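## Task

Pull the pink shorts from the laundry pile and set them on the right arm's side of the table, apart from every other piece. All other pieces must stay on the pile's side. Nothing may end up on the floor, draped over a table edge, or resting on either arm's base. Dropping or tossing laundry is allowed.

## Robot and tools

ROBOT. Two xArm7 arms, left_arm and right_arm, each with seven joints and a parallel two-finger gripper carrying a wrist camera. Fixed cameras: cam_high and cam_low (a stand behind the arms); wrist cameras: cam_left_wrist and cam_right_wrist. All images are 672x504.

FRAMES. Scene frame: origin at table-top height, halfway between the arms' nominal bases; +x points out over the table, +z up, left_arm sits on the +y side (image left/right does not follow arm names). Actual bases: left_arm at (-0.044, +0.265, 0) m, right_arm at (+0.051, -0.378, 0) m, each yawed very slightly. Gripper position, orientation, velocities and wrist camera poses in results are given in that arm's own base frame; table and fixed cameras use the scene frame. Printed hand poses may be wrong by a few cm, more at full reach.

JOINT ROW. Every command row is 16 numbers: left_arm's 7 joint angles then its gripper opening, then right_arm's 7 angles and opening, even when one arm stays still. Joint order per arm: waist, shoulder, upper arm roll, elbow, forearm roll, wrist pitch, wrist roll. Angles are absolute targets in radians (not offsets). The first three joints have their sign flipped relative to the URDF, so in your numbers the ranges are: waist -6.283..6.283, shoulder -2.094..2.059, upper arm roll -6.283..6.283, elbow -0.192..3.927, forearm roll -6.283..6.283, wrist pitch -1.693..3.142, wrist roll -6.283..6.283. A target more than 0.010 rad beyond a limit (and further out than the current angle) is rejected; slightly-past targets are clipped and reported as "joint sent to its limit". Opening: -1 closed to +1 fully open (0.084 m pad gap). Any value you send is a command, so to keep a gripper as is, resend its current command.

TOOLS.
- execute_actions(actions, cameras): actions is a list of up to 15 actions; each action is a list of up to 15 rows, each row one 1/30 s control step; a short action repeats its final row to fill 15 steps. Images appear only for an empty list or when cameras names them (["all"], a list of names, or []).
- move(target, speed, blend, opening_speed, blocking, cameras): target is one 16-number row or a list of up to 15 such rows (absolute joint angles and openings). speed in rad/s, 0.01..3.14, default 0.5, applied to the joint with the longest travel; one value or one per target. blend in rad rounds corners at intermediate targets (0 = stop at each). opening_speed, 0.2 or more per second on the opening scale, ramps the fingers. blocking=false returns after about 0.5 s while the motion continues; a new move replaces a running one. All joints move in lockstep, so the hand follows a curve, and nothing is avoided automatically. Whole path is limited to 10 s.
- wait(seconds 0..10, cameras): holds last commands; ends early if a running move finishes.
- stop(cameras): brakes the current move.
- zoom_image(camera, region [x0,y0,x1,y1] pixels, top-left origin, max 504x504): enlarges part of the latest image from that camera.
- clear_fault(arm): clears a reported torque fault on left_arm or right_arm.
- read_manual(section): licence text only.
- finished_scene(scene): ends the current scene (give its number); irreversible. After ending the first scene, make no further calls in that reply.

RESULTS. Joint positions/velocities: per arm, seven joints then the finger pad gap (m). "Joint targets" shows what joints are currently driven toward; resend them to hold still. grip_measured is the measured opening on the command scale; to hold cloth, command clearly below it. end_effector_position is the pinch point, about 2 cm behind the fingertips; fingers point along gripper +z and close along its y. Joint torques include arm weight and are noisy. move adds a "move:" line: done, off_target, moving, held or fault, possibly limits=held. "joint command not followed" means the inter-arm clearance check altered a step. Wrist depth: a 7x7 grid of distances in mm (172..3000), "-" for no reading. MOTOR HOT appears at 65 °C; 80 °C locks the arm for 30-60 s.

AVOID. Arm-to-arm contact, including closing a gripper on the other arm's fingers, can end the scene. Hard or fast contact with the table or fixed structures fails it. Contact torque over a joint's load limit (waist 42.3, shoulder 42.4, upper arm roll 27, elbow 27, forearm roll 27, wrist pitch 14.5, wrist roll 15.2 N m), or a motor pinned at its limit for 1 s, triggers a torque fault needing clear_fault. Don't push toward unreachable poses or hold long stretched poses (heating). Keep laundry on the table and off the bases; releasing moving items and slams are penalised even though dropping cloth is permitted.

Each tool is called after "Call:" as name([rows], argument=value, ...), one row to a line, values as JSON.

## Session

Pile on left side now; move to right half.

Call:
execute_actions(actions=[])

Scene clock: 0.00 s.
left_arm: end_effector_position=(+0.7283, -0.5040, +0.2180) grip_measured=+1.00 end_effector_quat_wxyz=(+0.140, +0.855, -0.048, +0.496) | right_arm: end_effector_position=(+0.3896, -0.0018, +0.3962) grip_measured=+1.00 end_effector_quat_wxyz=(-0.452, +0.768, +0.454, -0.016)
Joint positions: left_arm=[0.828 -1.168 -0.485 2.296 0.18 0.169 -0.923 0.084] | right_arm=[0.044 -0.267 0.419 1.746 0.688 2.275 -1.326 0.084]
Joint velocities: within noise
Joint torques (N m): no reading
Motor temperatures (°C): left_arm=[34 39 39 39 32 41 41] | right_arm=[33 37 39 38 33 35 38]
Wrist depth (mm): cam_left_wrist=[1141 1366 1222 1375 2528 2595 2760 / 1145 1188 1220 1253 2685 2828 2863 / 1585 2192 2685 2749 2816 - - / 1653 2165 2302 2302 2501 2749 - / 1649 1813 1908 1940 2099 2213 2302 / 1487 1585 1642 1694 1809 1852 1946 / 1377 1428 1458 1519 1585 1626 1706] | cam_right_wrist=[2302 1732 1758 293 282 274 267 / 2381 434 418 - 295 358 602 / 579 449 421 405 380 650 593 / 454 462 1025 884 742 642 565 / 2793 - 974 825 703 610 539 / - 2935 916 767 660 576 511 / 2923 2696 846 716 622 548 503]
Joint targets: left_arm=[0.828 -1.168 -0.485 2.296 0.180 0.169 -0.923] | right_arm=[0.044 -0.267 0.419 1.746 0.688 2.275 -1.326]
Tool commands: left_gripper/opening=+1.0 right_gripper/opening=+1.0

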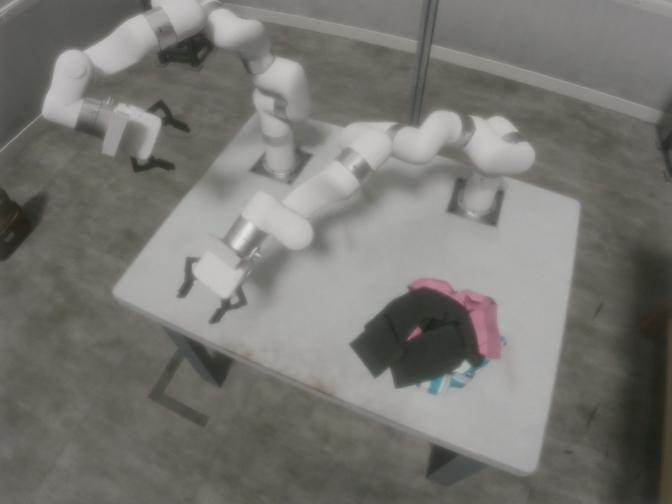

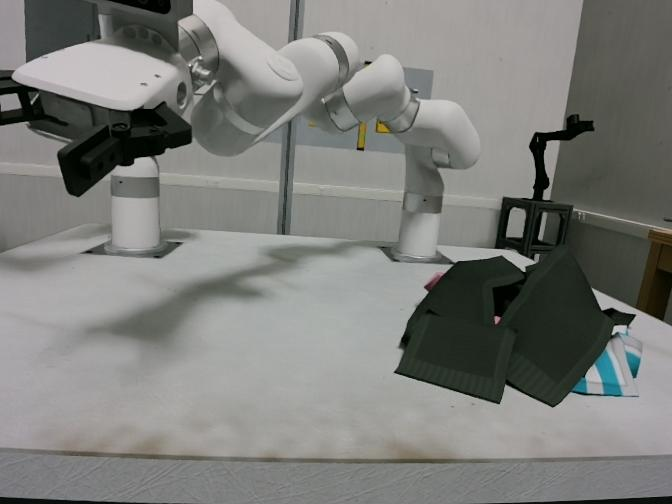

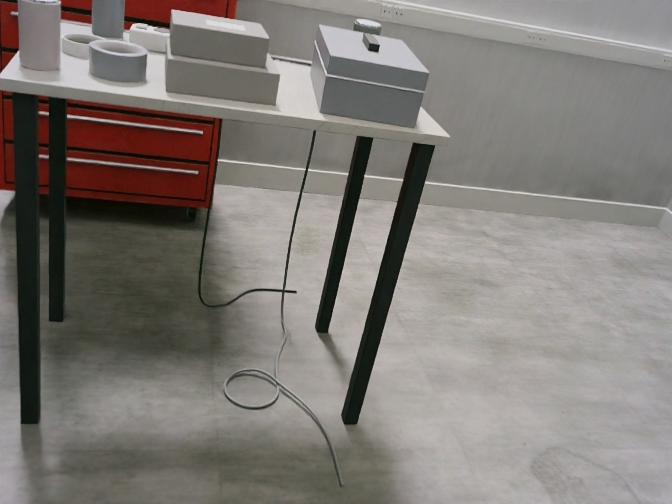

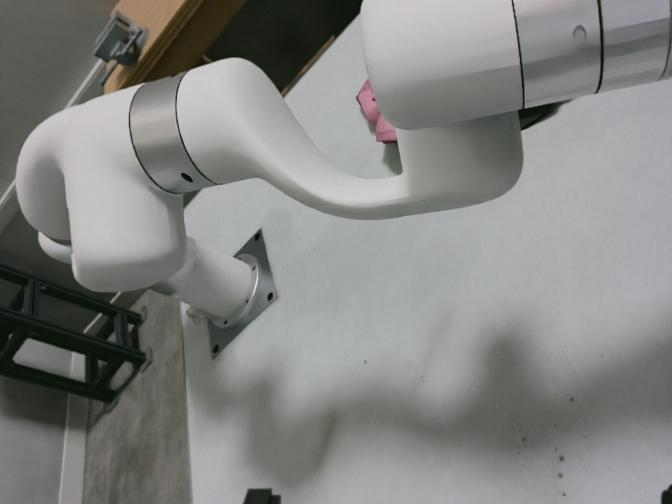

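Call:
move(target=[0,0.313,0,1.235,0,1.548,0,1,0.8,0.77,0,0.83,0,1.6,0,1], speed=1.2, cameras=["all"])

Scene clock: 10.47 s.
left_arm: end_effector_position=(+0.3799, +0.0000, +0.3801) grip_measured=+1.00 end_effector_quat_wxyz=(+0.000, +1.000, +0.000, +0.000) | right_arm: end_effector_position=(+0.1741, -0.1792, +0.3499) grip_measured=+1.00 end_effector_quat_wxyz=(+0.000, +0.921, -0.389, +0.000)
Joint positions: left_arm=[0 0.313 0 1.235 0 1.548 0 0.084] | right_arm=[0.8 0.77 0 0.83 0 1.6 0 0.084]
Joint torques (N m): left_arm=[-3.55 23.31 3.03 9.89 -1.71 0.31 1.81] | right_arm=[5.33 6.67 -2.29 12.52 -1.88 -2.42 1.09]
Wrist depth (mm): cam_left_wrist=[510 510 509 447 455 498 511 / 509 509 458 402 449 472 511 / 508 508 464 452 449 475 509 / 508 506 482 427 412 467 509 / 508 507 502 467 456 508 508 / 507 508 506 508 507 508 508 / 506 508 506 507 506 506 509] | cam_right_wrist=[478 1295 1295 1302 1292 1300 1297 / 479 479 1295 1300 1292 1302 1305 / 479 480 480 1292 1300 1300 1305 / 479 479 479 1295 1302 1305 1315 / 478 480 480 481 1300 1310 1305 / 478 480 479 481 481 1295 1305 / 480 480 481 481 482 482 1307]
Joint targets: left_arm=[0.000 0.313 0.000 1.235 0.000 1.548 0.000] | right_arm=[0.800 0.770 0.000 0.830 0.000 1.600 0.000]
move: done

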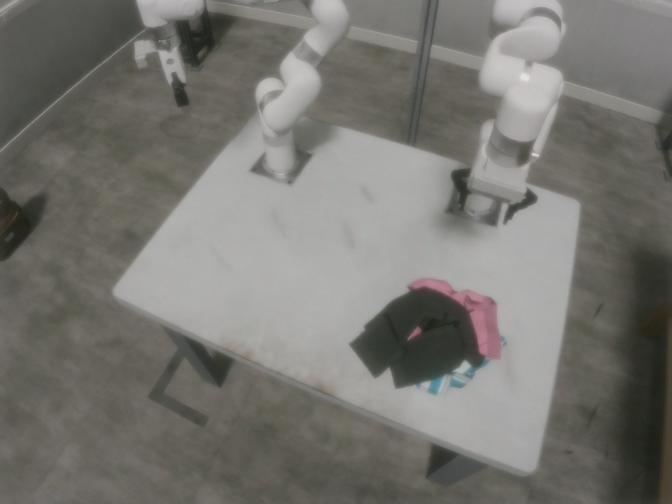

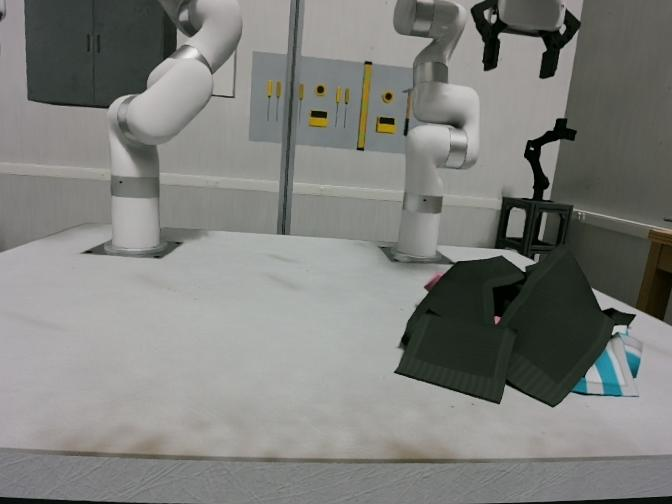

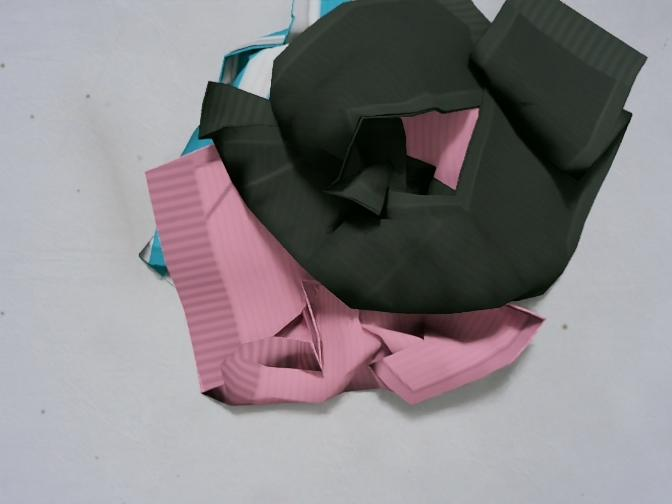

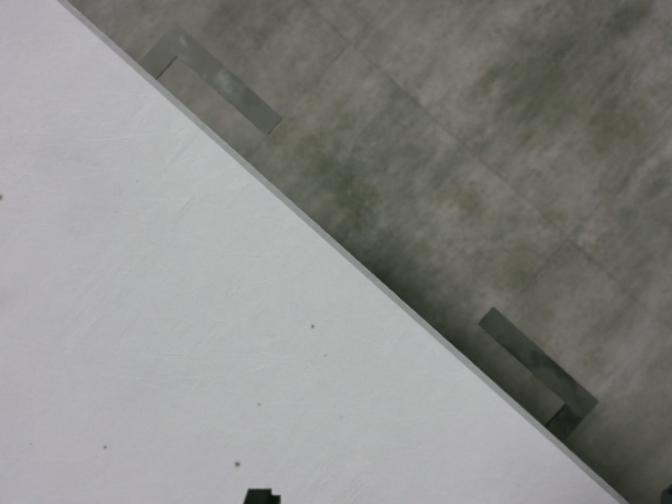

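Call:
move([
  [-0.3146,0.194,0,0.639,0,0.833,-2.134,1,0.8,0.77,0,0.83,0,1.6,0,1],
  [-0.3146,-0.104,0,0.551,0,0.447,-2.134,1,0.8,0.77,0,0.83,0,1.6,0,1],
  [-0.3146,-0.104,0,0.551,0,0.447,-2.134,-1,0.8,0.77,0,0.83,0,1.6,0,1],
  [-0.3805,0.524,0,0.6945,0,1.218,-2.134,-1,0.8,0.77,0,0.83,0,1.6,0,1],
], speed=[1.2,0.4,0.4,0.4], blend=[0.05,0,0,0], opening_speed=2, cameras=["cam_high","cam_low"])

Scene clock: 58.63 s.
left_arm: end_effector_position=(+0.3001, +0.1200, +0.2500) grip_measured=-0.97 end_effector_quat_wxyz=(+0.000, +0.308, +0.951, +0.000) | right_arm: end_effector_position=(+0.1740, -0.1792, +0.3499) grip_measured=+1.00 end_effector_quat_wxyz=(+0.000, +0.921, -0.389, +0.000)
Joint positions: left_arm=[-0.38 0.524 0 0.694 0 1.218 -2.134 0.001] | right_arm=[0.8 0.77 0 0.83 0 1.6 0 0.084]
Joint torques (N m): left_arm=[-3.85 18.25 -2.55 15.72 -0.54 0.37 -1.98] | right_arm=[5.08 6.37 -2.33 12.58 -1.67 -2.48 1.16]
Motor temperatures (°C): left_arm=[34 40 39 41 32 42 42] | right_arm=[33 37 39 43 33 36 38]
Wrist depth (mm): cam_left_wrist=[379 380 379 381 380 382 1168 / 378 380 380 380 381 380 381 / 379 380 379 379 379 380 380 / 379 378 378 378 379 379 379 / 378 378 378 379 379 379 379 / 377 378 377 378 378 378 378 / 377 377 377 377 378 379 378] | cam_right_wrist=[479 1297 1290 1302 1295 1297 1310 / 477 479 1292 1295 1302 1302 1302 / 479 479 481 1305 1300 1297 1302 / 479 480 480 1292 1300 1302 1302 / 479 480 480 481 1297 1300 1307 / 479 479 480 481 482 1295 1300 / 479 480 480 482 482 483 1305]
Joint targets: left_arm=[-0.381 0.524 0.000 0.695 0.000 1.218 -2.134] | right_arm=[0.800 0.770 0.000 0.830 0.000 1.600 0.000]
move: done
Images, in order (width x height): cam_high 672x504, cam_low 672x504.

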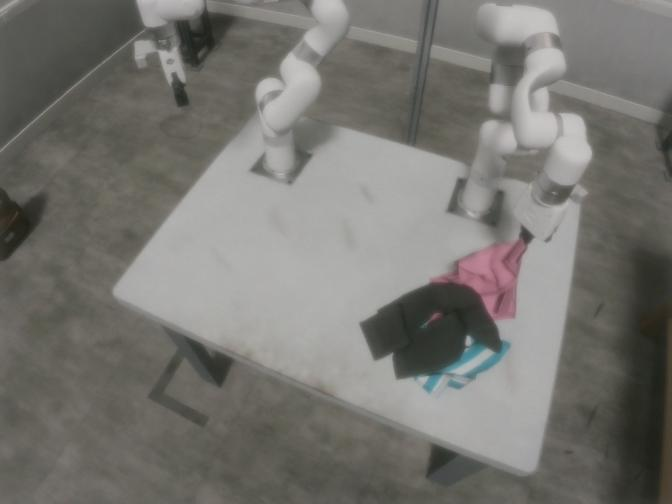

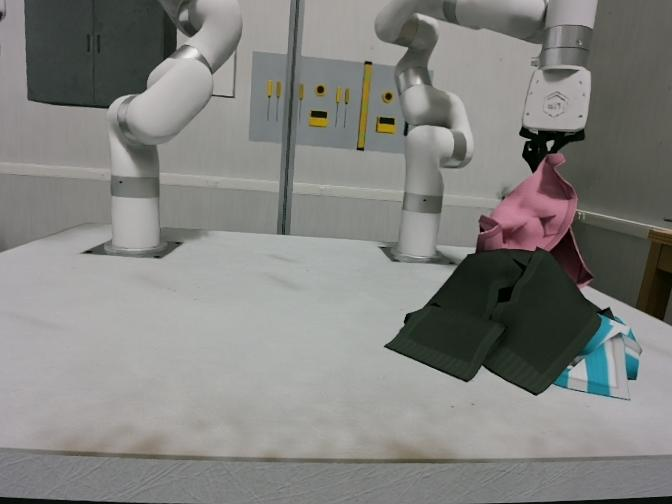

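Call:
move([
  [-0.32,0.361,0,1.565,0,1.926,-2.0,-1,0.8,0.77,0,0.83,0,1.6,0,1],
  [0.5,0.3,0,1.565,0,1.75,-1.0,-1,0.8,0.77,0,0.83,0,1.6,0,1],
  [0.95,-0.093,0,1.555,0,0.677,0,-1,0.8,0.77,0,0.83,0,1.6,0,1],
  [0.95,-0.693,0,1.308,0,-0.170,0,-1,0.8,0.77,0,0.83,0,1.6,0,1],
], speed=[0.5,0.7,0.7,0.4], blend=[0.08,0.2,0.1,0], cameras=["cam_high","cam_low"])

Scene clock: 81.73 s.
left_arm: end_effector_position=(+0.4188, -0.5857, +0.0997) grip_measured=-0.97 end_effector_quat_wxyz=(+0.175, +0.822, -0.423, +0.340) | right_arm: end_effector_position=(+0.1740, -0.1792, +0.3499) grip_measured=+1.00 end_effector_quat_wxyz=(+0.000, +0.921, -0.389, +0.000)
Joint positions: left_arm=[0.95 -0.693 0 1.308 0 -0.17 0 0.001] | right_arm=[0.8 0.77 0 0.83 0 1.6 0 0.084]
Joint torques (N m): left_arm=[2.72 28.88 0.71 8.41 0.25 -4.89 1.76] | right_arm=[5.09 6.61 -2.34 13.33 -1.96 -2.47 0.77]
Wrist depth (mm): cam_left_wrist=[2132 2145 2145 2172 2165 2145 2172 / 1888 437 438 438 1877 1908 1893 / 375 389 390 391 390 390 1626 / 339 339 340 340 341 341 341 / 300 309 237 257 310 311 310 / 277 277 197 197 243 278 278 / 257 245 195 179 205 251 257] | cam_right_wrist=[479 1290 1292 1297 1300 1300 1300 / 479 479 1297 1302 1295 1305 1302 / 478 480 480 1290 1292 1300 1295 / 480 479 481 1300 1305 1297 1302 / 479 481 480 481 1300 1302 1310 / 479 481 480 481 482 1292 1305 / 479 479 480 481 481 483 1300]
Joint targets: left_arm=[0.950 -0.693 0.000 1.308 0.000 -0.170 0.000] | right_arm=[0.800 0.770 0.000 0.830 0.000 1.600 0.000]
move: done
Images, in order (width x height): cam_high 672x504, cam_low 672x504.

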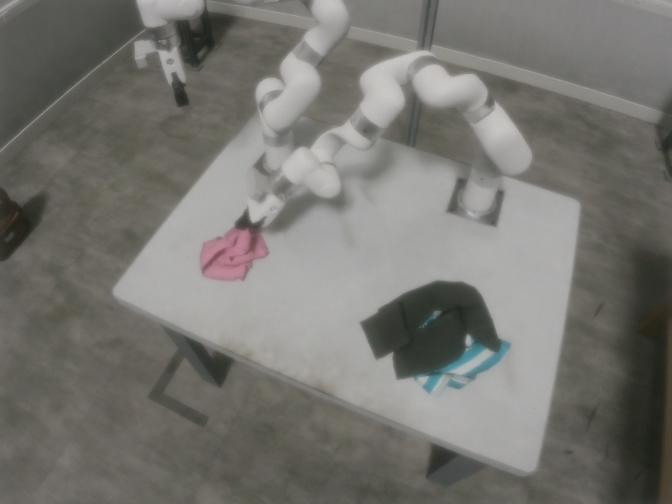

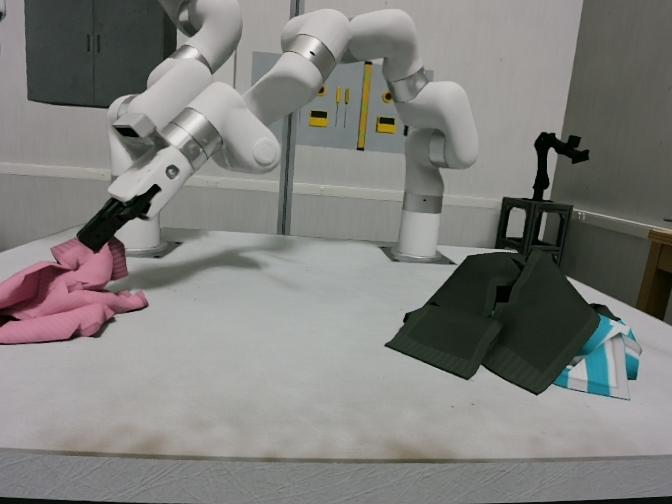

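Call:
move([
  [0.95,-0.693,0,1.308,0,-0.170,0,0.1,0.8,0.77,0,0.83,0,1.6,0,1],
  [0.95,-0.2,0,1.44,0,0.45,0,0.1,0.8,0.77,0,0.83,0,1.6,0,1],
], speed=[0.5,0.6], opening_speed=2, cameras=["cam_high","cam_low"])

Scene clock: 89.80 s.
left_arm: end_effector_position=(+0.4019, -0.5620, +0.3827) grip_measured=+0.09 end_effector_quat_wxyz=(+0.176, +0.821, -0.422, +0.342) | right_arm: end_effector_position=(+0.1740, -0.1792, +0.3499) grip_measured=+1.00 end_effector_quat_wxyz=(+0.000, +0.921, -0.389, +0.000)
Joint positions: left_arm=[0.95 -0.2 0 1.44 0 0.45 0 0.048] | right_arm=[0.8 0.77 0 0.83 0 1.6 0 0.084]
Joint torques (N m): left_arm=[1.75 38.9 -3.16 16.39 0.08 -0.65 1.77] | right_arm=[5.63 6.81 -2.16 13.39 -1.8 -2.42 0.83]
Wrist depth (mm): cam_left_wrist=[2717 2727 2749 2727 2634 2501 2294 / 2414 2389 2372 2356 2431 2397 2356 / 2151 2132 2138 2145 2132 2132 1974 / 1852 1852 1867 1862 1888 1862 1862 / 1642 1706 656 675 1706 1711 1698 / 1519 1533 605 605 604 1493 1526 / 1405 560 560 561 560 561 1422] | cam_right_wrist=[479 1295 1292 1300 1295 1302 1305 / 479 479 1292 1297 1300 1292 1310 / 478 481 481 1297 1307 1300 1300 / 479 479 480 1290 1300 1297 1305 / 479 479 480 481 1292 1300 1315 / 478 481 482 482 481 1292 1300 / 479 479 481 481 481 482 1307]
Joint targets: left_arm=[0.950 -0.200 0.000 1.440 0.000 0.450 0.000] | right_arm=[0.800 0.770 0.000 0.830 0.000 1.600 0.000]
move: done
Images, in order (width x height): cam_high 672x504, cam_low 672x504.

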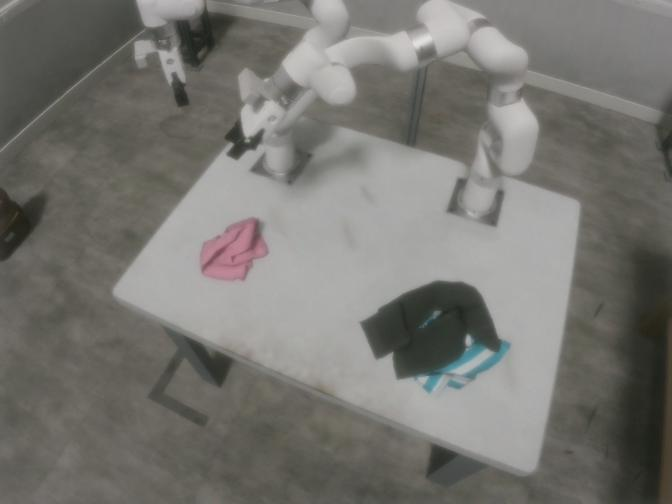

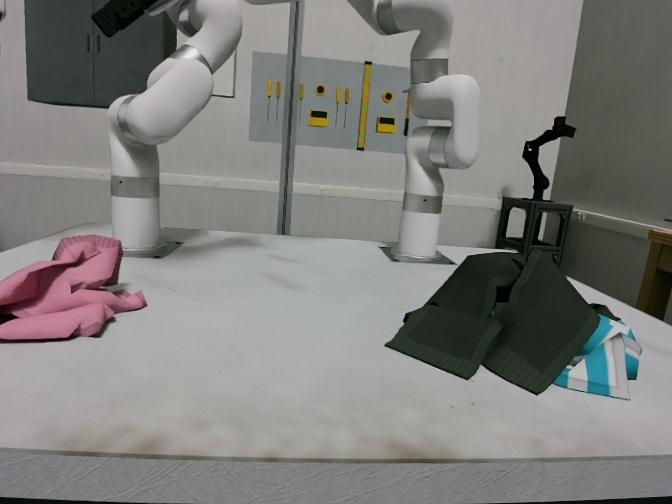

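Call:
finished_scene(scene=3)

The scene is finished: the task was done.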